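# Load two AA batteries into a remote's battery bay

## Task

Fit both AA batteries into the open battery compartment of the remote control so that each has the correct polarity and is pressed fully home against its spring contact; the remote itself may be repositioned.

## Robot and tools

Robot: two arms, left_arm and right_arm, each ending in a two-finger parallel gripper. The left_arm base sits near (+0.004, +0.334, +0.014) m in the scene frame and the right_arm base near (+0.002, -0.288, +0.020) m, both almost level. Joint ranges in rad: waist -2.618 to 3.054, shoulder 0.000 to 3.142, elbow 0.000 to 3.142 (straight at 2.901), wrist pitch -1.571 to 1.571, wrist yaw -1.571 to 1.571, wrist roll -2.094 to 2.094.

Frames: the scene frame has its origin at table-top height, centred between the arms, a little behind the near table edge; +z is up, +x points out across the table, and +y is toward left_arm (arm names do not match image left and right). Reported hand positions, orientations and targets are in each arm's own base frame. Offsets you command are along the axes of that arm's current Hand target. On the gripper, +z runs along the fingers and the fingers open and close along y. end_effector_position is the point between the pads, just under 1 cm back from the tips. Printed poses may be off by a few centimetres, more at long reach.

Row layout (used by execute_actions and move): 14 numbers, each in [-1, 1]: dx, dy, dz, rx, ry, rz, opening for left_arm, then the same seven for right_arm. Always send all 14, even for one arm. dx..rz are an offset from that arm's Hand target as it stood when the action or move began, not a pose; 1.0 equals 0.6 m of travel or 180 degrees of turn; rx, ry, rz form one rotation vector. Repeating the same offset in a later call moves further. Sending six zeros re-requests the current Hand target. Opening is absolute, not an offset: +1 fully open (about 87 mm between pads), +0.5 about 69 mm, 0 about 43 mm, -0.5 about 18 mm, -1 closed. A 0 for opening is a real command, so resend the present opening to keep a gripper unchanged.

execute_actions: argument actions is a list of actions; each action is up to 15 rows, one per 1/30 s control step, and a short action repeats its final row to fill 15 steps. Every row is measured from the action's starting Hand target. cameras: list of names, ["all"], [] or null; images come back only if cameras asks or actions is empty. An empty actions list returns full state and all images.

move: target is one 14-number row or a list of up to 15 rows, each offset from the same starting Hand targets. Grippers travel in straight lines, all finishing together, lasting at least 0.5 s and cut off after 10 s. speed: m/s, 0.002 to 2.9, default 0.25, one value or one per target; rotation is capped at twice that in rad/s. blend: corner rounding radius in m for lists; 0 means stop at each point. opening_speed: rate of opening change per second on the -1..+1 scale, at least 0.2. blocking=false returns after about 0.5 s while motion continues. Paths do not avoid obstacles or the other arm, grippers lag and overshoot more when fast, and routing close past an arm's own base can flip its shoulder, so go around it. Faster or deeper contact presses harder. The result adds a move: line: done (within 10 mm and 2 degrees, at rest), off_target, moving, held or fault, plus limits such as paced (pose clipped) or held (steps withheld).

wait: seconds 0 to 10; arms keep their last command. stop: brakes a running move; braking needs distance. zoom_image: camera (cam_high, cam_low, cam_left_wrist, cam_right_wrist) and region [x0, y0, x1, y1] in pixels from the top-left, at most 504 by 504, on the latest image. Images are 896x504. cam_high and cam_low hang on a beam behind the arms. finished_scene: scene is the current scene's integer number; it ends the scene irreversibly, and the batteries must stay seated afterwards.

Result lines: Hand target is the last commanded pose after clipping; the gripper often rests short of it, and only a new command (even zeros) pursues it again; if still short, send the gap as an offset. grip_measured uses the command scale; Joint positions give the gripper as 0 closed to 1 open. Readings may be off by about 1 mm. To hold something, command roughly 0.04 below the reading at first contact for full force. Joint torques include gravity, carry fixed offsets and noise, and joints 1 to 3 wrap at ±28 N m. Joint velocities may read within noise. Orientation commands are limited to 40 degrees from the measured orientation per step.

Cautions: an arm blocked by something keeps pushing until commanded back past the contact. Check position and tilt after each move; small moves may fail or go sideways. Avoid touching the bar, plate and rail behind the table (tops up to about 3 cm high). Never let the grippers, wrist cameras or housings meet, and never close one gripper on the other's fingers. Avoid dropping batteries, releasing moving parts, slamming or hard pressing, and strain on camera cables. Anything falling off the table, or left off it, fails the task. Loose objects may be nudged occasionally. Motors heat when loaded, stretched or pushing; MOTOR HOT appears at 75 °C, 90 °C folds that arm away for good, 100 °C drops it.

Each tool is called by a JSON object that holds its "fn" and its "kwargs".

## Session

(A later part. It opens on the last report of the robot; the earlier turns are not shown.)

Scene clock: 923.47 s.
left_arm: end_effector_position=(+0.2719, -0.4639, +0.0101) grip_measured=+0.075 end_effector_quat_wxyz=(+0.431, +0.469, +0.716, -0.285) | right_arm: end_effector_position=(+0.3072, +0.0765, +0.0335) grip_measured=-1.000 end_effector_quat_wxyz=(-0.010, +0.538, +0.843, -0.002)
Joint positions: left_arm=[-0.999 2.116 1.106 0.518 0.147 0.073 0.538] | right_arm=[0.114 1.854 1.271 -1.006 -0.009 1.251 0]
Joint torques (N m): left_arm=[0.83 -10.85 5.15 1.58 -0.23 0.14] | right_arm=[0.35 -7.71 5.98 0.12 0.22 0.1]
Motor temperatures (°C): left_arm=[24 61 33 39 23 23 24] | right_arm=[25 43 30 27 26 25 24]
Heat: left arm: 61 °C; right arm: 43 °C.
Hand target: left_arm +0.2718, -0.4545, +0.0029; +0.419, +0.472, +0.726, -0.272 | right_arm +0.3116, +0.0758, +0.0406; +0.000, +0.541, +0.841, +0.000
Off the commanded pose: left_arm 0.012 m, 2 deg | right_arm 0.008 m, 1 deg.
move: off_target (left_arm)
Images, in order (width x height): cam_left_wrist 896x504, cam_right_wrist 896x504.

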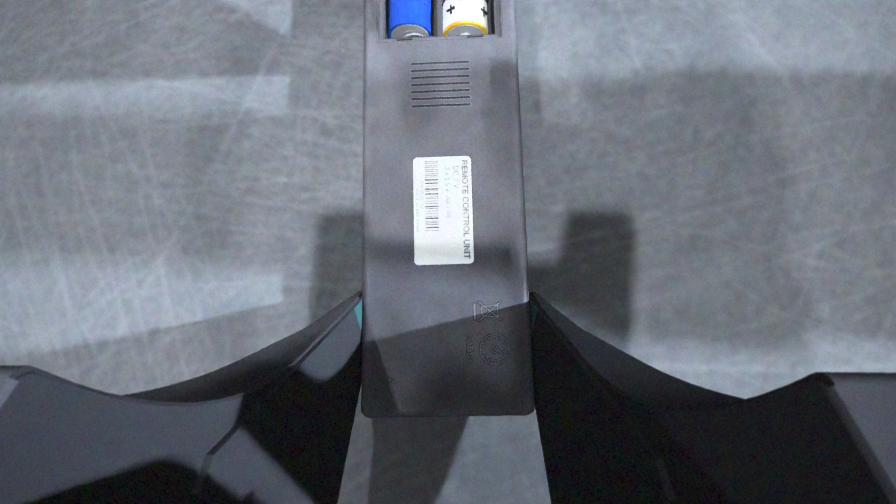

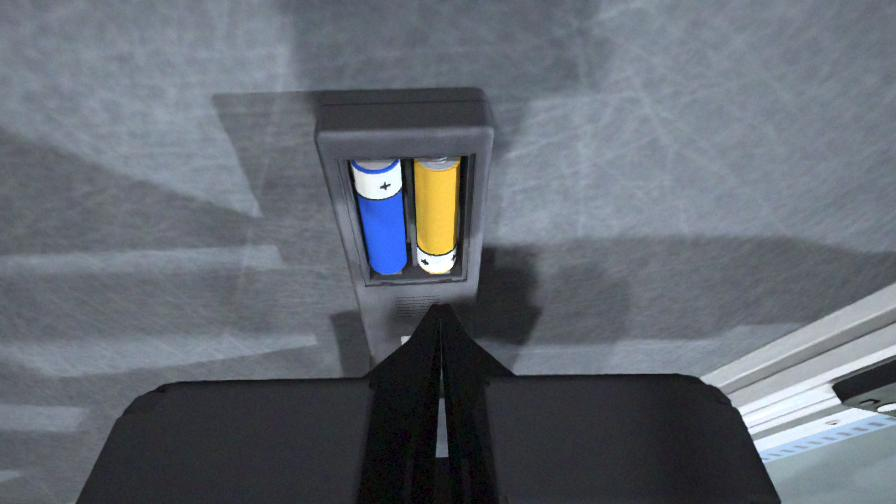

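{"fn": "move", "kwargs": {"target": [[0,0,0,0,0,0,0.02,-0.061,0.036,-0.02,0,0,0,-1],[0,0,0,0,0,0,0.02,-0.061,0.036,0.022,0,0,0,-1]], "speed": 0.12, "cameras": ["cam_right_wrist"]}}

{"fn": "zoom_image", "kwargs": {"camera": "cam_right_wrist", "region": [300, 130, 600, 410]}}

Scene clock: 934.73 s.
left_arm: end_effector_position=(+0.2719, -0.4639, +0.0101) grip_measured=+0.075 end_effector_quat_wxyz=(+0.431, +0.469, +0.716, -0.285) | right_arm: end_effector_position=(+0.3459, +0.0537, +0.0323) grip_measured=-1.000 end_effector_quat_wxyz=(-0.001, +0.544, +0.839, +0.005)
Joint positions: left_arm=[-0.999 2.116 1.106 0.518 0.147 0.073 0.538] | right_arm=[0.039 1.966 1.421 -1.022 -0.008 1.191 0]
Joint torques (N m): left_arm=[0.77 -10.89 5.15 1.58 -0.21 0.14] | right_arm=[0.05 -6.65 4.42 0.42 0.21 -0.1]
Motor temperatures (°C): left_arm=[24 61 33 39 23 23 24] | right_arm=[25 43 31 26 25 25 24]
Heat: left arm: 61 °C; right arm: 43 °C.
Hand target: left_arm +0.2718, -0.4545, +0.0029; +0.419, +0.472, +0.726, -0.272 | right_arm +0.3464, +0.0515, +0.0274; +0.000, +0.541, +0.841, +0.000
Off the commanded pose: left_arm 0.012 m, 2 deg | right_arm 0.005 m, 1 deg.
move: off_target (left_arm)
Images, in order (width x height): cam_right_wrist 896x504.

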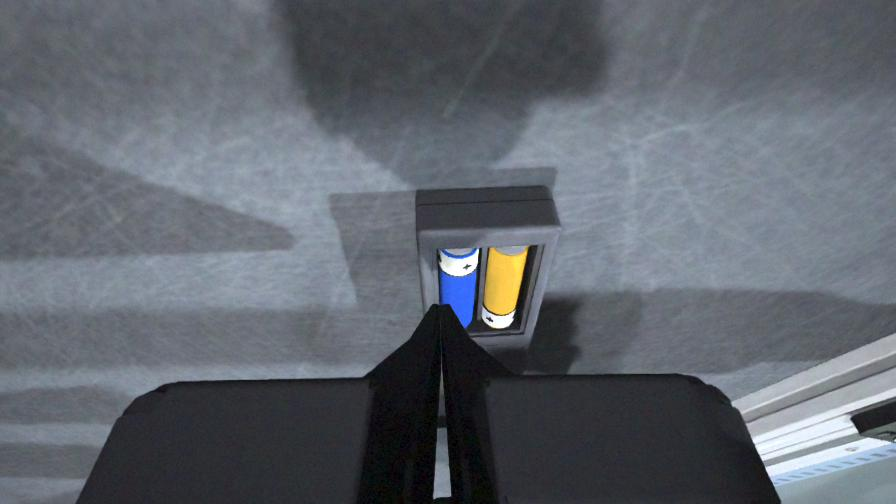

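Scaled by 1.680 from the camera's 896x504 image, which has a finer 1280x720 frame.

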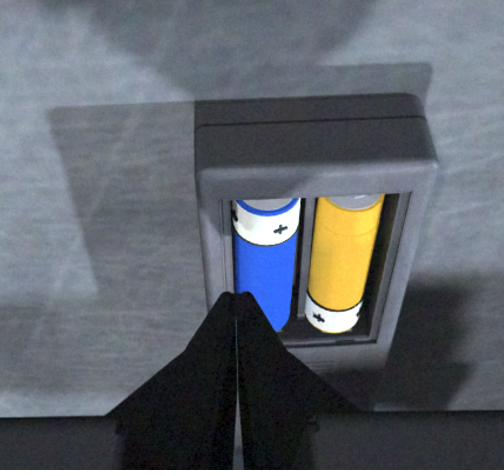

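{"fn": "move", "kwargs": {"target": [[0,0,0,0,0,0,0.02,0,-0.009,0,0,0,0,-1],[0,0,0,0,0,0,0.02,0,-0.009,0.055,0,0,0,-1],[0,0,0,0,0,0,0.02,0.036,-0.009,0.075,0,0,0,-1]], "speed": 0.08, "cameras": ["cam_right_wrist","cam_left_wrist"]}}

{"fn": "zoom_image", "kwargs": {"camera": "cam_left_wrist", "region": [370, 0, 510, 50]}}

{"fn": "zoom_image", "kwargs": {"camera": "cam_right_wrist", "region": [300, 130, 600, 410]}}

Scene clock: 944.53 s.
left_arm: end_effector_position=(+0.2719, -0.4639, +0.0101) grip_measured=+0.075 end_effector_quat_wxyz=(+0.431, +0.469, +0.716, -0.285) | right_arm: end_effector_position=(+0.3386, +0.0537, +0.0142) grip_measured=-1.000 end_effector_quat_wxyz=(+0.020, +0.543, +0.839, +0.002)
Joint positions: left_arm=[-0.999 2.116 1.106 0.518 0.147 0.073 0.538] | right_arm=[0.054 1.934 1.305 -0.907 0.02 1.203 0]
Joint torques (N m): left_arm=[0.83 -10.89 5.12 1.58 -0.22 0.13] | right_arm=[3.44 -2.43 0.47 1.17 -0.09 0.31]
Motor temperatures (°C): left_arm=[24 61 33 39 23 23 24] | right_arm=[25 44 31 26 25 25 24]
Heat: left arm: 61 °C; right arm: 44 °C.
Hand target: left_arm +0.2718, -0.4545, +0.0029; +0.419, +0.472, +0.726, -0.272 | right_arm +0.3326, +0.0688, -0.0176; +0.000, +0.541, +0.841, +0.000
Off the commanded pose: left_arm 0.012 m, 2 deg | right_arm 0.036 m, 2 deg.
move: off_target (left_arm, right_arm)
Images, in order (width x height): cam_left_wrist 896x504, cam_right_wrist 896x504.

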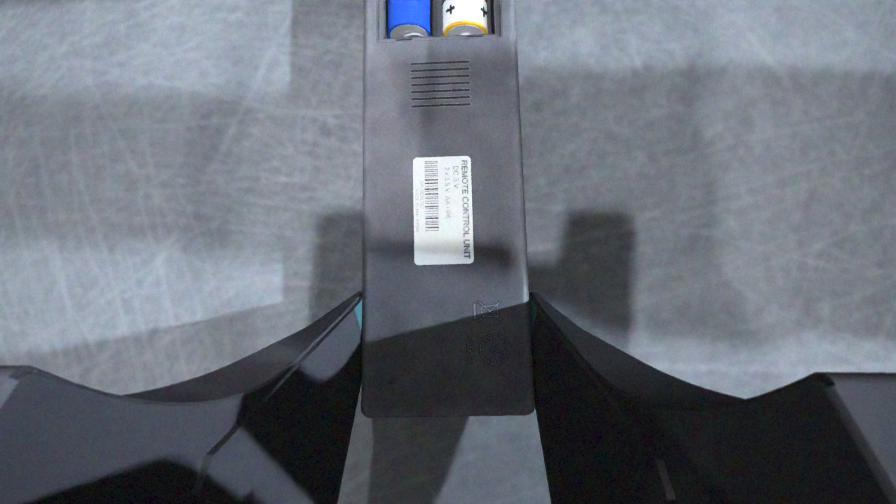

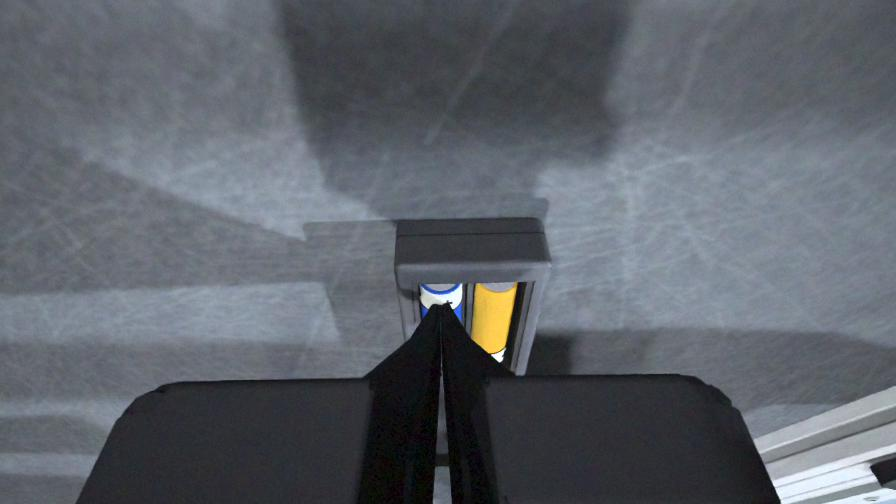

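Scaled by 3.600 from the camera's 896x504 image, which has a finer 1280x720 frame.

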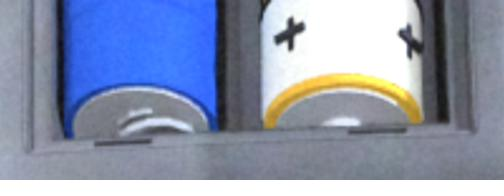

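Scaled by 1.680 from the camera's 896x504 image, which has a finer 1280x720 frame.

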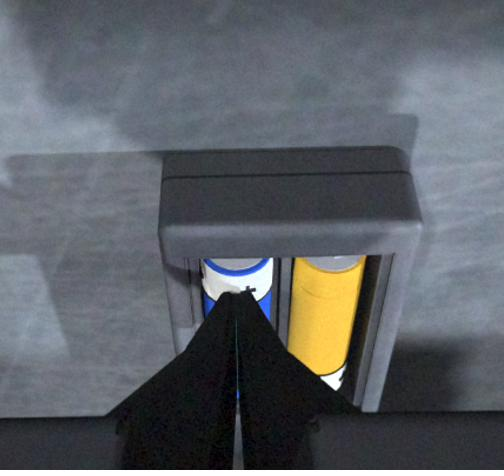

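{"fn": "move", "kwargs": {"target": [[0,0,0,0,0,0,0.02,-0.02,0,-0.075,0,0,0,-1],[0,0,0,0,0,0,0.02,-0.042,0.0,-0.05,0,0,0,-1],[0,0,0,0,0,0,0.02,-0.042,0.0,0.0,0,0,0,-1]], "speed": 0.08, "cameras": ["cam_right_wrist","cam_left_wrist"]}}

{"fn": "zoom_image", "kwargs": {"camera": "cam_right_wrist", "region": [300, 130, 600, 410]}}

{"fn": "move", "kwargs": {"target": [[0,0,0,0,0,0,0.02,0.0,0,0.02,0,0,0,-1],[0,0,0,0,0,0,0.02,0.055,0,0.025,0,0,0,-1]], "speed": 0.06, "cameras": ["cam_right_wrist","cam_left_wrist"]}}

{"fn": "zoom_image", "kwargs": {"camera": "cam_right_wrist", "region": [300, 130, 600, 410]}}

{"fn": "zoom_image", "kwargs": {"camera": "cam_left_wrist", "region": [370, 0, 510, 50]}}

Scene clock: 963.83 s.
left_arm: end_effector_position=(+0.2719, -0.4639, +0.0101) grip_measured=+0.075 end_effector_quat_wxyz=(+0.431, +0.469, +0.716, -0.285) | right_arm: end_effector_position=(+0.3375, +0.0458, +0.0139) grip_measured=-1.000 end_effector_quat_wxyz=(-0.007, +0.543, +0.840, +0.004)
Joint positions: left_arm=[-0.999 2.116 1.106 0.518 0.147 0.073 0.538] | right_arm=[0.015 1.969 1.346 -0.955 -0.014 1.162 0]
Joint torques (N m): left_arm=[0.84 -10.88 5.12 1.58 -0.24 0.14] | right_arm=[0.91 -2.93 0.84 1.45 0.28 0.06]
Motor temperatures (°C): left_arm=[24 61 33 39 23 23 24] | right_arm=[25 42 30 27 25 25 24]
Heat: left arm: 61 °C; right arm: 42 °C.
Hand target: left_arm +0.2718, -0.4545, +0.0029; +0.419, +0.472, +0.726, -0.272 | right_arm +0.3430, +0.0459, -0.0176; +0.000, +0.541, +0.841, +0.000
Off the commanded pose: left_arm 0.012 m, 2 deg | right_arm 0.032 m, 1 deg.
move: off_target (left_arm, right_arm)
Images, in order (width x height): cam_left_wrist 896x504, cam_right_wrist 896x504.

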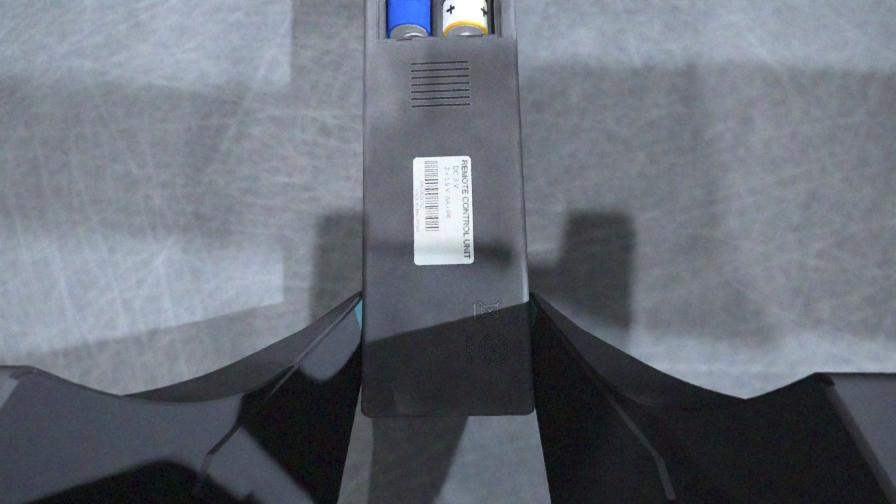

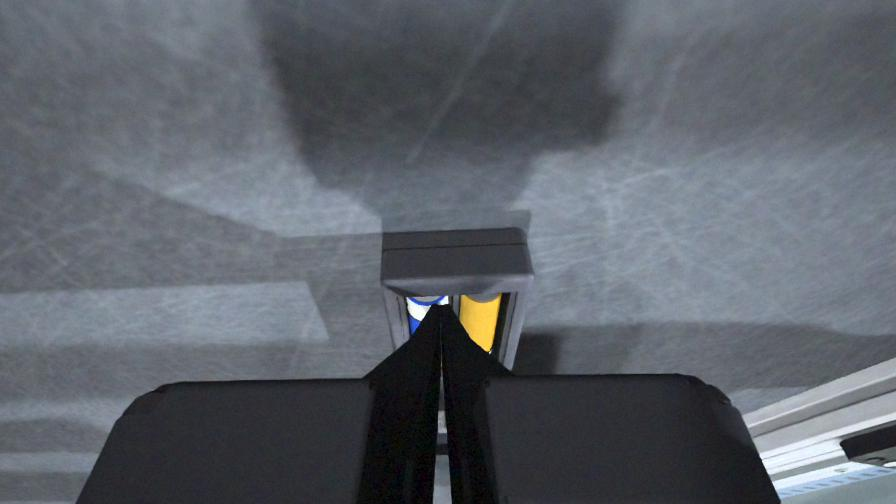

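Scaled by 1.680 from the camera's 896x504 image, which has a finer 1280x720 frame.

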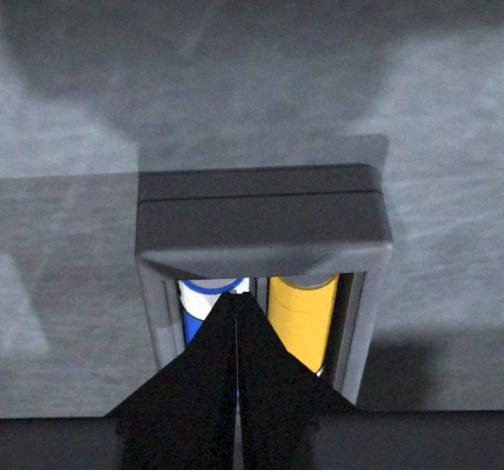

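Scene clock: 965.60 s.
left_arm: end_effector_position=(+0.2719, -0.4639, +0.0101) grip_measured=+0.075 end_effector_quat_wxyz=(+0.431, +0.469, +0.716, -0.285) | right_arm: end_effector_position=(+0.3343, +0.0478, +0.0112) grip_measured=-1.000 end_effector_quat_wxyz=(+0.035, +0.544, +0.838, -0.016)
Joint positions: left_arm=[-0.999 2.116 1.106 0.518 0.147 0.073 0.538] | right_arm=[0.061 1.917 1.275 -0.891 0.067 1.212 0]
Joint torques (N m): left_arm=[0.83 -10.86 5.16 1.59 -0.22 0.14] | right_arm=[4.53 -0.05 -0.5 1.54 -0.59 0.42]
Motor temperatures (°C): left_arm=[24 61 33 39 23 23 24] | right_arm=[25 42 30 27 25 25 24]
Heat: left arm: 61 °C; right arm: 42 °C.
Hand target: left_arm +0.2719, -0.4545, +0.0029; +0.419, +0.472, +0.726, -0.272 | right_arm +0.3292, +0.0759, -0.0326; +0.000, +0.541, +0.841, +0.000
Off the commanded pose: left_arm 0.012 m, 2 deg | right_arm 0.052 m, 4 deg.
move: off_target (left_arm, right_arm)
Images, in order (width x height): cam_left_wrist 896x504, cam_right_wrist 896x504.

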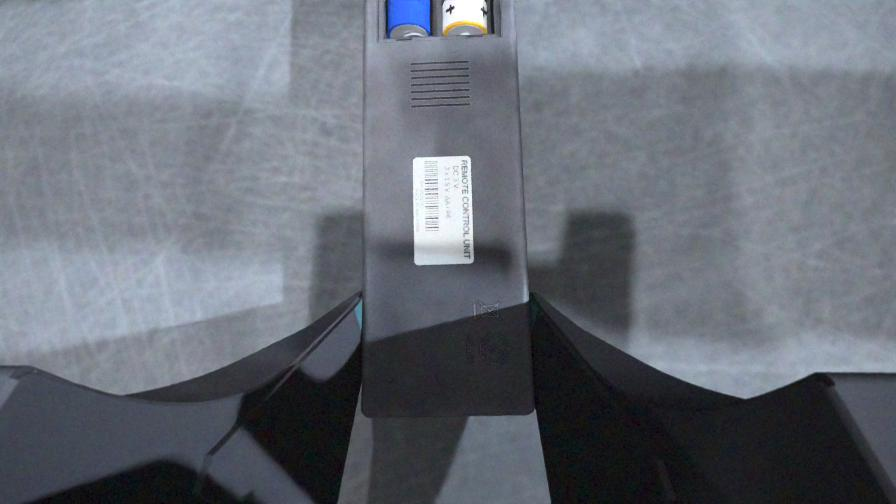

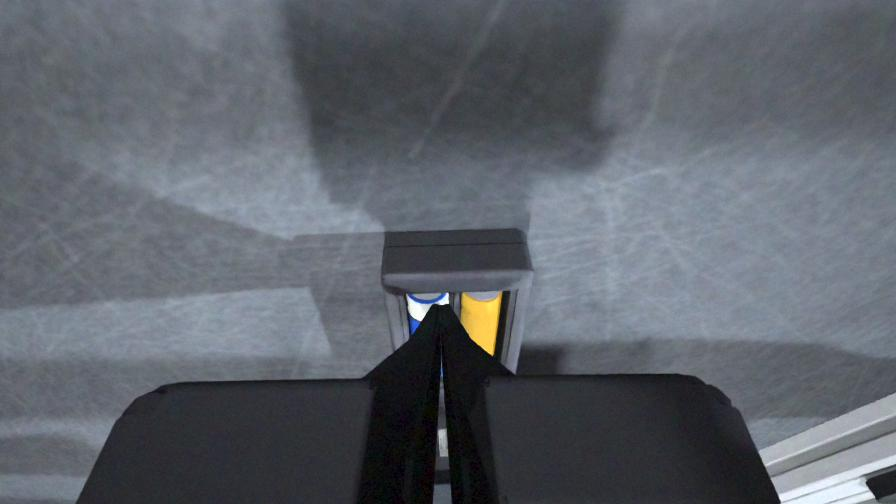

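Scaled by 1.680 from the camera's 896x504 image, which has a finer 1280x720 frame.

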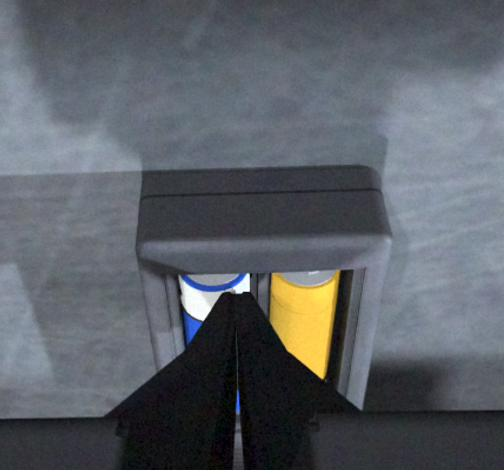

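Scaled by 3.600 from the camera's 896x504 image, which has a finer 1280x720 frame.

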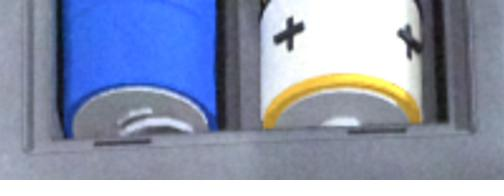

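{"fn": "move", "kwargs": {"target": [[0,0,0,0,0,0,0.02,-0.01,0,-0.09,0,0,0,-1],[0,0,0,0,0,0,0.02,-0.055,0.008,-0.08,0,0,0,-1],[0,0,0,0,0,0,0.02,-0.055,0.008,-0.062,0,0,0,-1]], "speed": 0.1, "cameras": ["cam_right_wrist"]}}

{"fn": "zoom_image", "kwargs": {"camera": "cam_right_wrist", "region": [300, 130, 600, 410]}}

Scene clock: 974.80 s.
left_arm: end_effector_position=(+0.2719, -0.4639, +0.0101) grip_measured=+0.075 end_effector_quat_wxyz=(+0.431, +0.469, +0.716, -0.285) | right_arm: end_effector_position=(+0.3445, +0.0476, +0.0156) grip_measured=-1.000 end_effector_quat_wxyz=(+0.002, +0.544, +0.839, +0.000)
Joint positions: left_arm=[-0.999 2.116 1.106 0.518 0.147 0.073 0.538] | right_arm=[0.028 1.98 1.374 -0.96 0.003 1.179 0]
Joint torques (N m): left_arm=[0.83 -10.78 5.07 1.58 -0.21 0.14] | right_arm=[0.21 -5.18 4.21 0.63 0.09 -0.08]
Motor temperatures (°C): left_arm=[24 61 33 39 23 23 24] | right_arm=[25 41 30 27 25 25 24]
Heat: left arm: 61 °C; right arm: 41 °C.
Hand target: left_arm +0.2719, -0.4545, +0.0029; +0.419, +0.472, +0.726, -0.272 | right_arm +0.3474, +0.0480, +0.0046; +0.000, +0.541, +0.841, +0.000
Off the commanded pose: left_arm 0.012 m, 2 deg | right_arm 0.011 m, 1 deg.
move: off_target (left_arm, right_arm)
Images, in order (width x height): cam_right_wrist 896x504.

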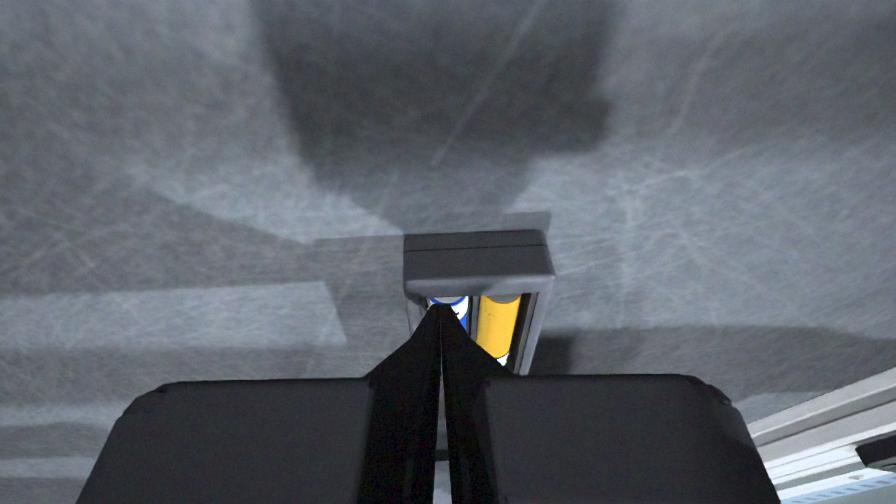

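Scaled by 1.680 from the camera's 896x504 image, which has a finer 1280x720 frame.

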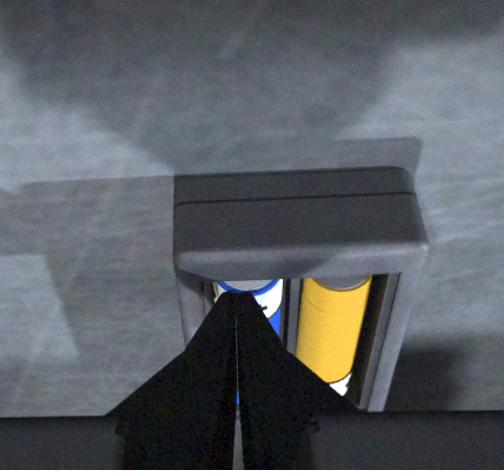

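{"fn": "move", "kwargs": {"target": [[0,0,0,0,0,0,0.02,0.004,-0.003,-0.02,0,0,0,-1],[0,0,0,0,0,0,0.02,0.004,-0.003,0.04,0,0,0,-1],[0,0,0,0,0,0,0.02,0.05,0,0.055,0,0,0,-1]], "speed": 0.07, "cameras": ["cam_right_wrist","cam_left_wrist"]}}

{"fn": "zoom_image", "kwargs": {"camera": "cam_right_wrist", "region": [300, 130, 600, 410]}}

{"fn": "zoom_image", "kwargs": {"camera": "cam_left_wrist", "region": [370, 0, 510, 50]}}

Scene clock: 985.47 s.
left_arm: end_effector_position=(+0.2719, -0.4639, +0.0101) grip_measured=+0.075 end_effector_quat_wxyz=(+0.431, +0.469, +0.716, -0.285) | right_arm: end_effector_position=(+0.3417, +0.0495, +0.0128) grip_measured=-1.000 end_effector_quat_wxyz=(+0.036, +0.543, +0.839, -0.011)
Joint positions: left_arm=[-0.999 2.116 1.106 0.518 0.147 0.073 0.538] | right_arm=[0.061 1.935 1.307 -0.898 0.06 1.21 0]
Joint torques (N m): left_arm=[0.83 -10.8 5.12 1.58 -0.21 0.14] | right_arm=[4.25 -0.66 -0.2 1.38 -0.52 0.41]
Motor temperatures (°C): left_arm=[24 62 33 39 23 23 24] | right_arm=[25 42 30 27 25 25 24]
Heat: left arm: 62 °C; right arm: 42 °C.
Hand target: left_arm +0.2719, -0.4545, +0.0029; +0.419, +0.472, +0.726, -0.272 | right_arm +0.3349, +0.0751, -0.0285; +0.000, +0.541, +0.841, -0.001
Off the commanded pose: left_arm 0.012 m, 2 deg | right_arm 0.049 m, 4 deg.
move: off_target (left_arm, right_arm)
Images, in order (width x height): cam_left_wrist 896x504, cam_right_wrist 896x504.

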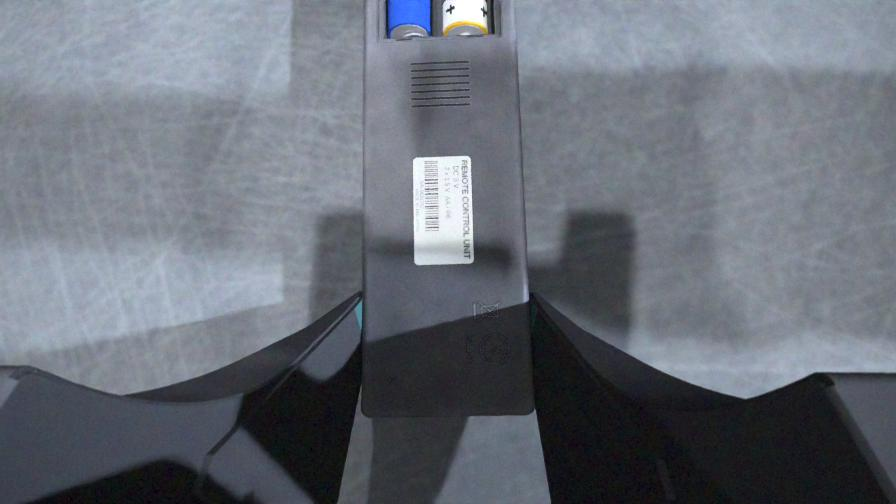

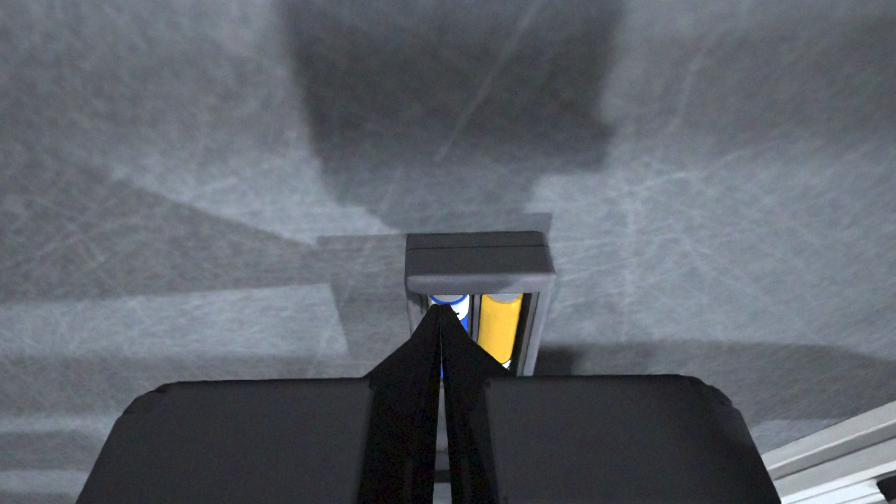

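Scaled by 1.680 from the camera's 896x504 image, which has a finer 1280x720 frame.

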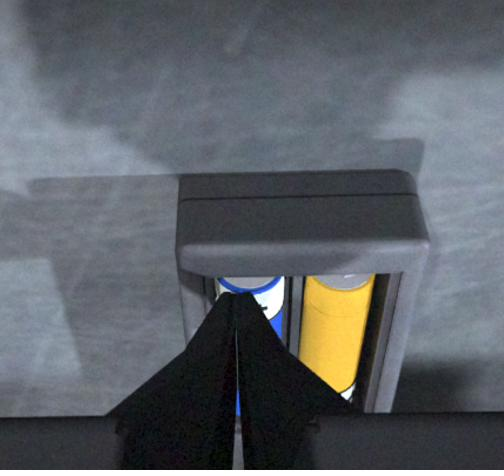

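Scaled by 3.600 from the camera's 896x504 image, which has a finer 1280x720 frame.

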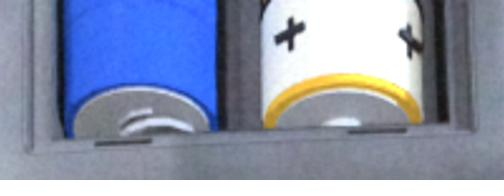

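{"fn": "move", "kwargs": {"target": [[0,0,0,0,0,0,0.02,-0.025,0,-0.1,0,0,0,-1],[0,0,0,0,0,0,0.02,-0.03,-0.003,-0.13,0,0,0,-1],[0,0,0,0,0,0,0.02,-0.03,-0.003,-0.11,0,0,0,-1]], "speed": 0.1, "cameras": ["cam_right_wrist"]}}

{"fn": "zoom_image", "kwargs": {"camera": "cam_right_wrist", "region": [360, 150, 560, 350]}}

Scene clock: 996.73 s.
left_arm: end_effector_position=(+0.2719, -0.4639, +0.0101) grip_measured=+0.075 end_effector_quat_wxyz=(+0.431, +0.469, +0.716, -0.285) | right_arm: end_effector_position=(+0.3404, +0.0581, +0.0383) grip_measured=-1.000 end_effector_quat_wxyz=(+0.001, +0.543, +0.839, -0.005)
Joint positions: left_arm=[-0.999 2.116 1.106 0.518 0.147 0.073 0.538] | right_arm=[0.061 1.948 1.423 -1.051 0.009 1.21 0]
Joint torques (N m): left_arm=[0.85 -10.84 5.15 1.59 -0.23 0.14] | right_arm=[-0.18 -7.68 4.16 0.39 0.02 -0.1]
Motor temperatures (°C): left_arm=[24 62 33 39 23 23 24] | right_arm=[25 41 30 27 25 25 24]
Heat: left arm: 62 °C; right arm: 41 °C.
Hand target: left_arm +0.2719, -0.4545, +0.0029; +0.419, +0.472, +0.726, -0.272 | right_arm +0.3407, +0.0581, +0.0375; +0.000, +0.541, +0.841, -0.001
Off the commanded pose: left_arm 0.012 m, 2 deg | right_arm 0.001 m, 1 deg.
move: off_target (left_arm)
Images, in order (width x height): cam_right_wrist 896x504.

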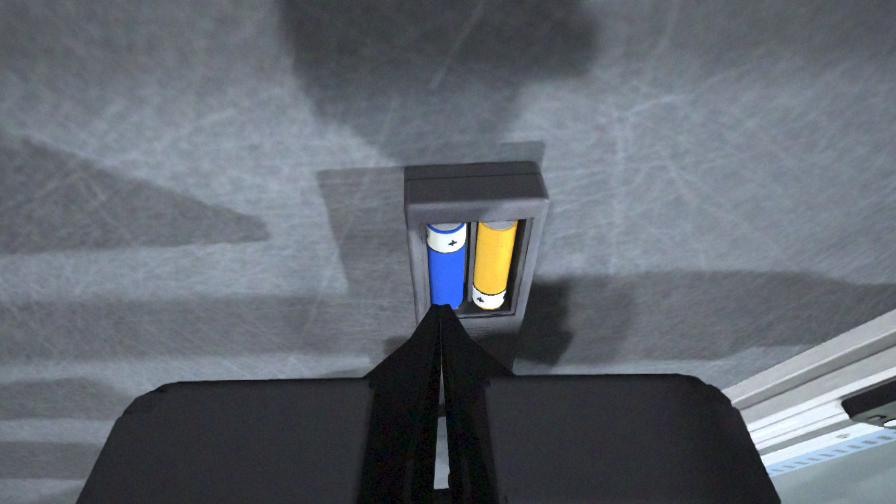

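Scaled by 2.520 from the camera's 896x504 image, which has a finer 1280x720 frame.

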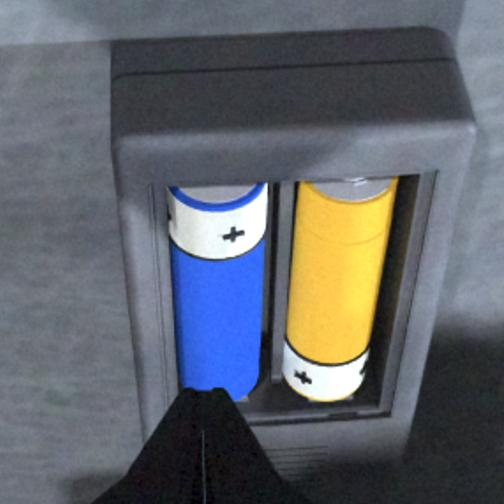

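{"fn": "move", "kwargs": {"target": [[0,0,0,0,0,0,0.02,0.05,-0.002,0,0,0,0,-1],[0,0,0,0,0,0,0.02,0.05,-0.002,0.04,0,0,0,-1],[0,0,0,0,0,0,0.02,0.038,-0.002,0.085,0,0,0,-1]], "speed": 0.08, "cameras": ["cam_right_wrist","cam_left_wrist"]}}

{"fn": "zoom_image", "kwargs": {"camera": "cam_left_wrist", "region": [370, 0, 510, 50]}}

{"fn": "zoom_image", "kwargs": {"camera": "cam_right_wrist", "region": [300, 130, 600, 410]}}

Scene clock: 1012.07 s.
left_arm: end_effector_position=(+0.2719, -0.4638, +0.0101) grip_measured=+0.075 end_effector_quat_wxyz=(+0.431, +0.469, +0.716, -0.285) | right_arm: end_effector_position=(+0.3160, +0.0806, +0.0077) grip_measured=-1.000 end_effector_quat_wxyz=(-0.024, +0.540, +0.841, -0.007)
Joint positions: left_arm=[-0.999 2.116 1.106 0.518 0.146 0.073 0.538] | right_arm=[0.117 1.948 1.285 -0.954 -0.02 1.259 0]
Joint torques (N m): left_arm=[0.88 -10.81 5.14 1.58 -0.23 0.14] | right_arm=[0.05 -4.19 2.28 1.37 0.34 0.03]
Motor temperatures (°C): left_arm=[24 62 33 39 23 23 24] | right_arm=[25 44 30 27 25 25 24]
Heat: left arm: 62 °C; right arm: 44 °C.
Hand target: left_arm +0.2719, -0.4545, +0.0029; +0.419, +0.471, +0.726, -0.272 | right_arm +0.3302, +0.0783, -0.0134; -0.001, +0.541, +0.841, +0.000
Off the commanded pose: left_arm 0.012 m, 2 deg | right_arm 0.026 m, 3 deg.
move: off_target (left_arm, right_arm)
Images, in order (width x height): cam_left_wrist 896x504, cam_right_wrist 896x504.

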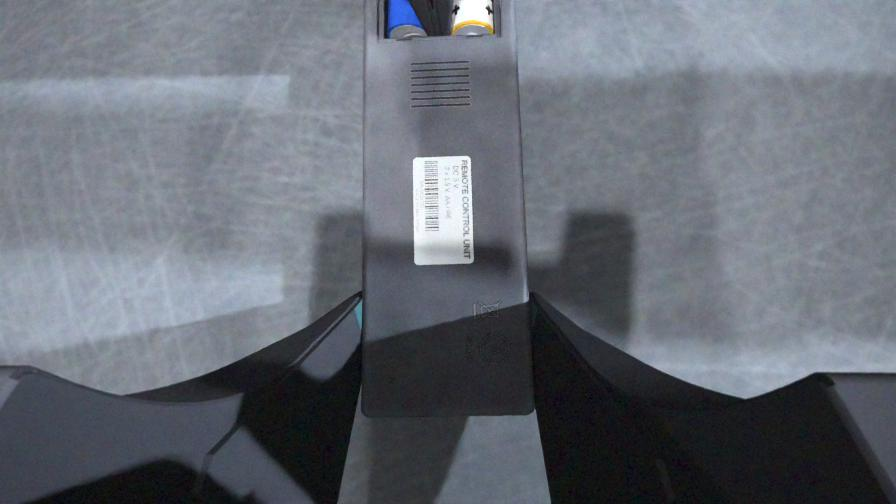

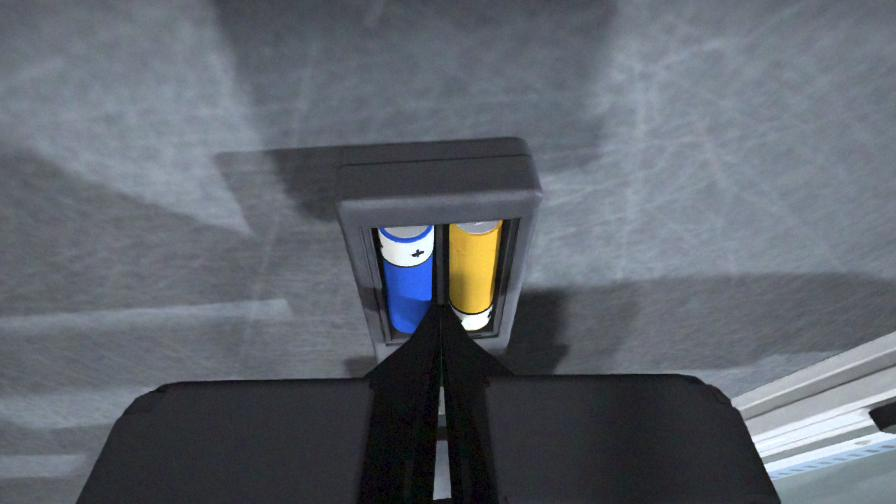

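Scaled by 3.600 from the camera's 896x504 image, which has a finer 1280x720 frame.

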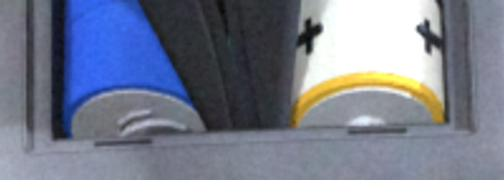

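Scaled by 1.680 from the camera's 896x504 image, which has a finer 1280x720 frame.

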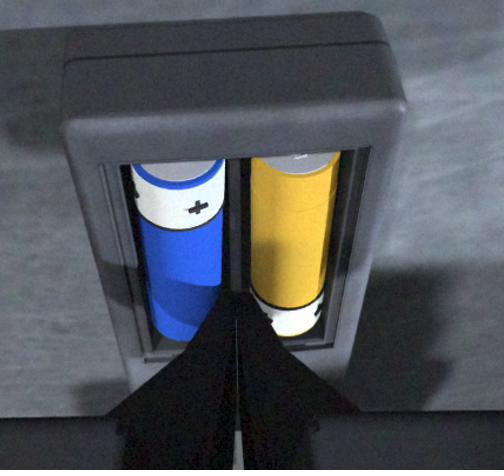

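{"fn": "move", "kwargs": {"target": [[0,0,0,0,0,0,0.02,0.0,0,-0.12,0,0,0,-1]], "speed": 0.08, "cameras": ["cam_right_wrist","cam_left_wrist"]}}

{"fn": "zoom_image", "kwargs": {"camera": "cam_left_wrist", "region": [370, 0, 510, 50]}}

{"fn": "zoom_image", "kwargs": {"camera": "cam_right_wrist", "region": [340, 90, 540, 290]}}

Scene clock: 1020.63 s.
left_arm: end_effector_position=(+0.2720, -0.4638, +0.0101) grip_measured=+0.075 end_effector_quat_wxyz=(+0.431, +0.469, +0.717, -0.285) | right_arm: end_effector_position=(+0.3242, +0.0798, +0.0418) grip_measured=-1.000 end_effector_quat_wxyz=(-0.021, +0.540, +0.842, -0.011)
Joint positions: left_arm=[-0.999 2.116 1.106 0.518 0.146 0.073 0.538] | right_arm=[0.117 1.933 1.41 -1.095 -0.009 1.258 0]
Joint torques (N m): left_arm=[0.91 -10.86 5.16 1.58 -0.21 0.14] | right_arm=[0.09 -10.84 6.04 0.07 0.23 0.04]
Motor temperatures (°C): left_arm=[24 62 33 39 23 23 24] | right_arm=[25 43 30 27 25 25 24]
Heat: left arm: 62 °C; right arm: 43 °C.
Hand target: left_arm +0.2719, -0.4545, +0.0029; +0.419, +0.471, +0.726, -0.272 | right_arm +0.3302, +0.0783, +0.0585; +0.000, +0.541, +0.841, -0.001
Off the commanded pose: left_arm 0.012 m, 2 deg | right_arm 0.018 m, 3 deg.
move: off_target (left_arm, right_arm)
Images, in order (width x height): cam_left_wrist 896x504, cam_right_wrist 896x504.

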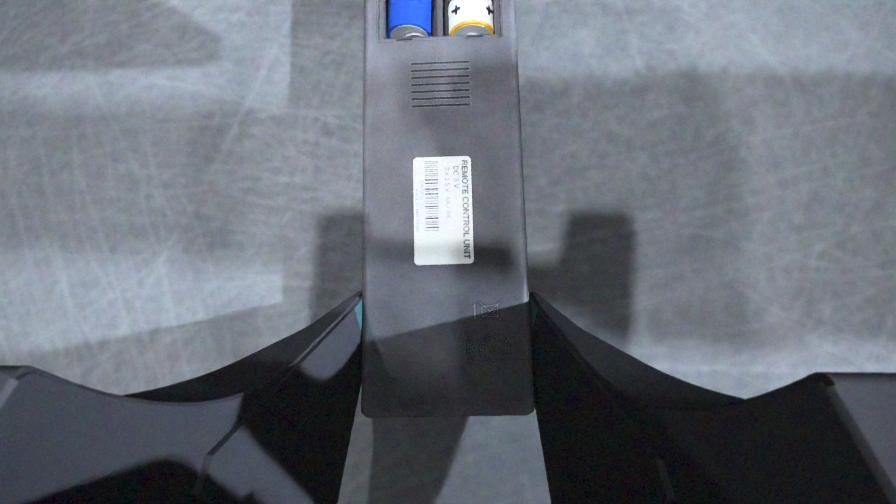

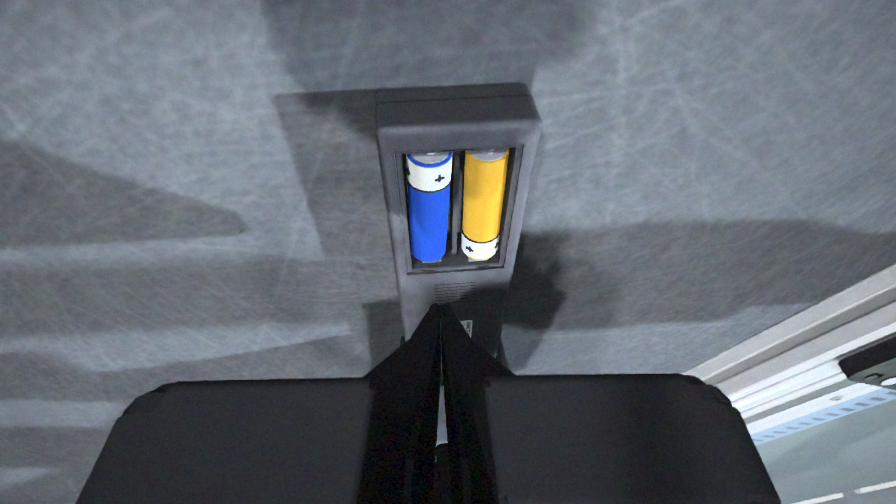

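Scaled by 3.600 from the camera's 896x504 image, which has a finer 1280x720 frame.

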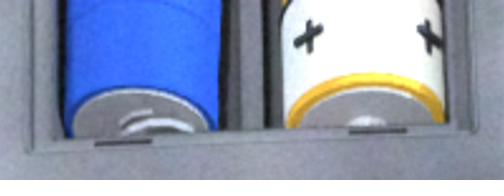

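Scaled by 2.520 from the camera's 896x504 image, which has a finer 1280x720 frame.

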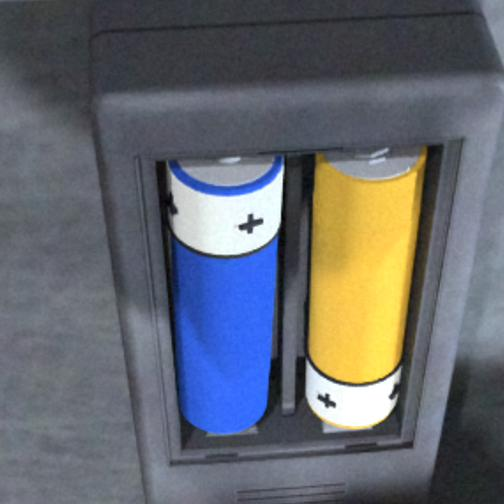

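{"fn": "move", "kwargs": {"target": [[0,0,0,0,0,0,0.02,-0.0185,-0.031,0,0,0,0,-1],[0,0,0,0,0,0,0.02,-0.0185,-0.031,0.05,0,0,0,-1]], "speed": 0.1, "cameras": ["cam_right_wrist"]}}

{"fn": "zoom_image", "kwargs": {"camera": "cam_right_wrist", "region": [300, 130, 600, 410]}}

Scene clock: 1040.37 s.
left_arm: end_effector_position=(+0.2720, -0.4638, +0.0101) grip_measured=+0.075 end_effector_quat_wxyz=(+0.431, +0.469, +0.717, -0.285) | right_arm: end_effector_position=(+0.3168, +0.0629, +0.0275) grip_measured=-1.000 end_effector_quat_wxyz=(-0.008, +0.544, +0.839, -0.001)
Joint positions: left_arm=[-0.999 2.116 1.106 0.518 0.146 0.073 0.538] | right_arm=[0.07 1.885 1.289 -0.988 -0.007 1.221 0]
Joint torques (N m): left_arm=[0.87 -10.82 5.15 1.6 -0.21 0.14] | right_arm=[-0.08 -7.82 4.05 0.37 0.21 -0.1]
Motor temperatures (°C): left_arm=[24 62 33 39 23 23 24] | right_arm=[25 46 31 26 25 25 24]
Heat: left arm: 62 °C; right arm: 46 °C.
Hand target: left_arm +0.2719, -0.4545, +0.0029; +0.419, +0.471, +0.726, -0.272 | right_arm +0.3179, +0.0605, +0.0285; +0.000, +0.541, +0.841, -0.001
Off the commanded pose: left_arm 0.012 m, 2 deg | right_arm 0.003 m, 1 deg.
move: off_target (left_arm)
Images, in order (width x height): cam_right_wrist 896x504.

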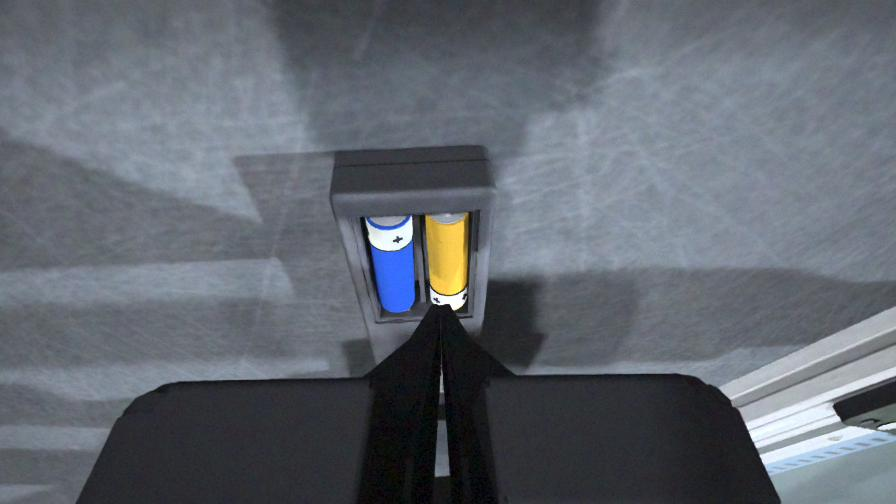

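Scaled by 1.680 from the camera's 896x504 image, which has a finer 1280x720 frame.

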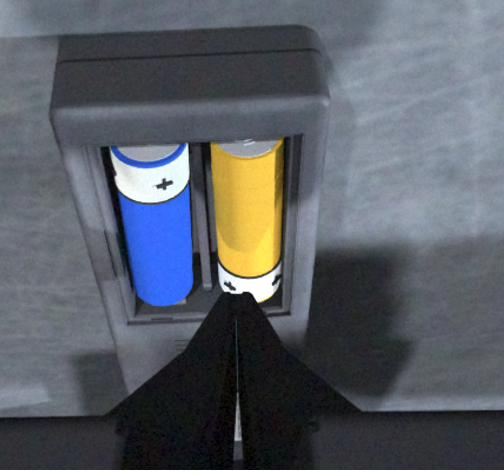

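{"fn": "move", "kwargs": {"target": [[0,0,0,0,0,0,0.02,-0.02,-0.003,0,0,0,0,-1],[0,0,0,0,0,0,0.02,-0.02,-0.003,0.065,0,0,0,-1]], "speed": 0.06, "cameras": ["cam_right_wrist"]}}

{"fn": "zoom_image", "kwargs": {"camera": "cam_right_wrist", "region": [300, 130, 600, 410]}}

Scene clock: 1049.83 s.
left_arm: end_effector_position=(+0.2720, -0.4638, +0.0101) grip_measured=+0.075 end_effector_quat_wxyz=(+0.431, +0.469, +0.717, -0.285) | right_arm: end_effector_position=(+0.3189, +0.0513, +0.0137) grip_measured=-1.000 end_effector_quat_wxyz=(-0.005, +0.543, +0.840, +0.007)
Joint positions: left_arm=[-0.999 2.116 1.106 0.518 0.146 0.073 0.538] | right_arm=[0.03 1.899 1.247 -0.919 -0.018 1.178 0]
Joint torques (N m): left_arm=[0.83 -10.82 5.14 1.58 -0.22 0.15] | right_arm=[0.42 -3.4 1.43 1.18 0.31 -0.01]
Motor temperatures (°C): left_arm=[24 63 33 39 23 23 24] | right_arm=[25 47 31 26 25 25 24]
Heat: left arm: 63 °C; right arm: 47 °C.
Hand target: left_arm +0.2719, -0.4545, +0.0029; +0.419, +0.471, +0.726, -0.272 | right_arm +0.3213, +0.0489, -0.0104; +0.000, +0.541, +0.841, +0.000
Off the commanded pose: left_arm 0.012 m, 2 deg | right_arm 0.024 m, 1 deg.
move: off_target (left_arm, right_arm)
Images, in order (width x height): cam_right_wrist 896x504.

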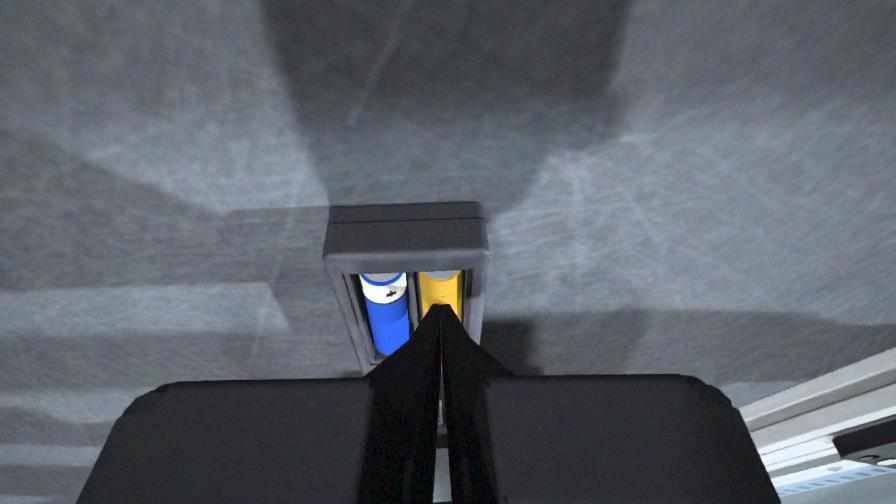

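Scaled by 1.680 from the camera's 896x504 image, which has a finer 1280x720 frame.

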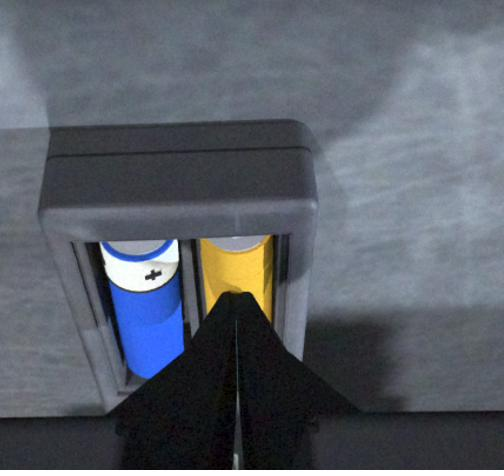

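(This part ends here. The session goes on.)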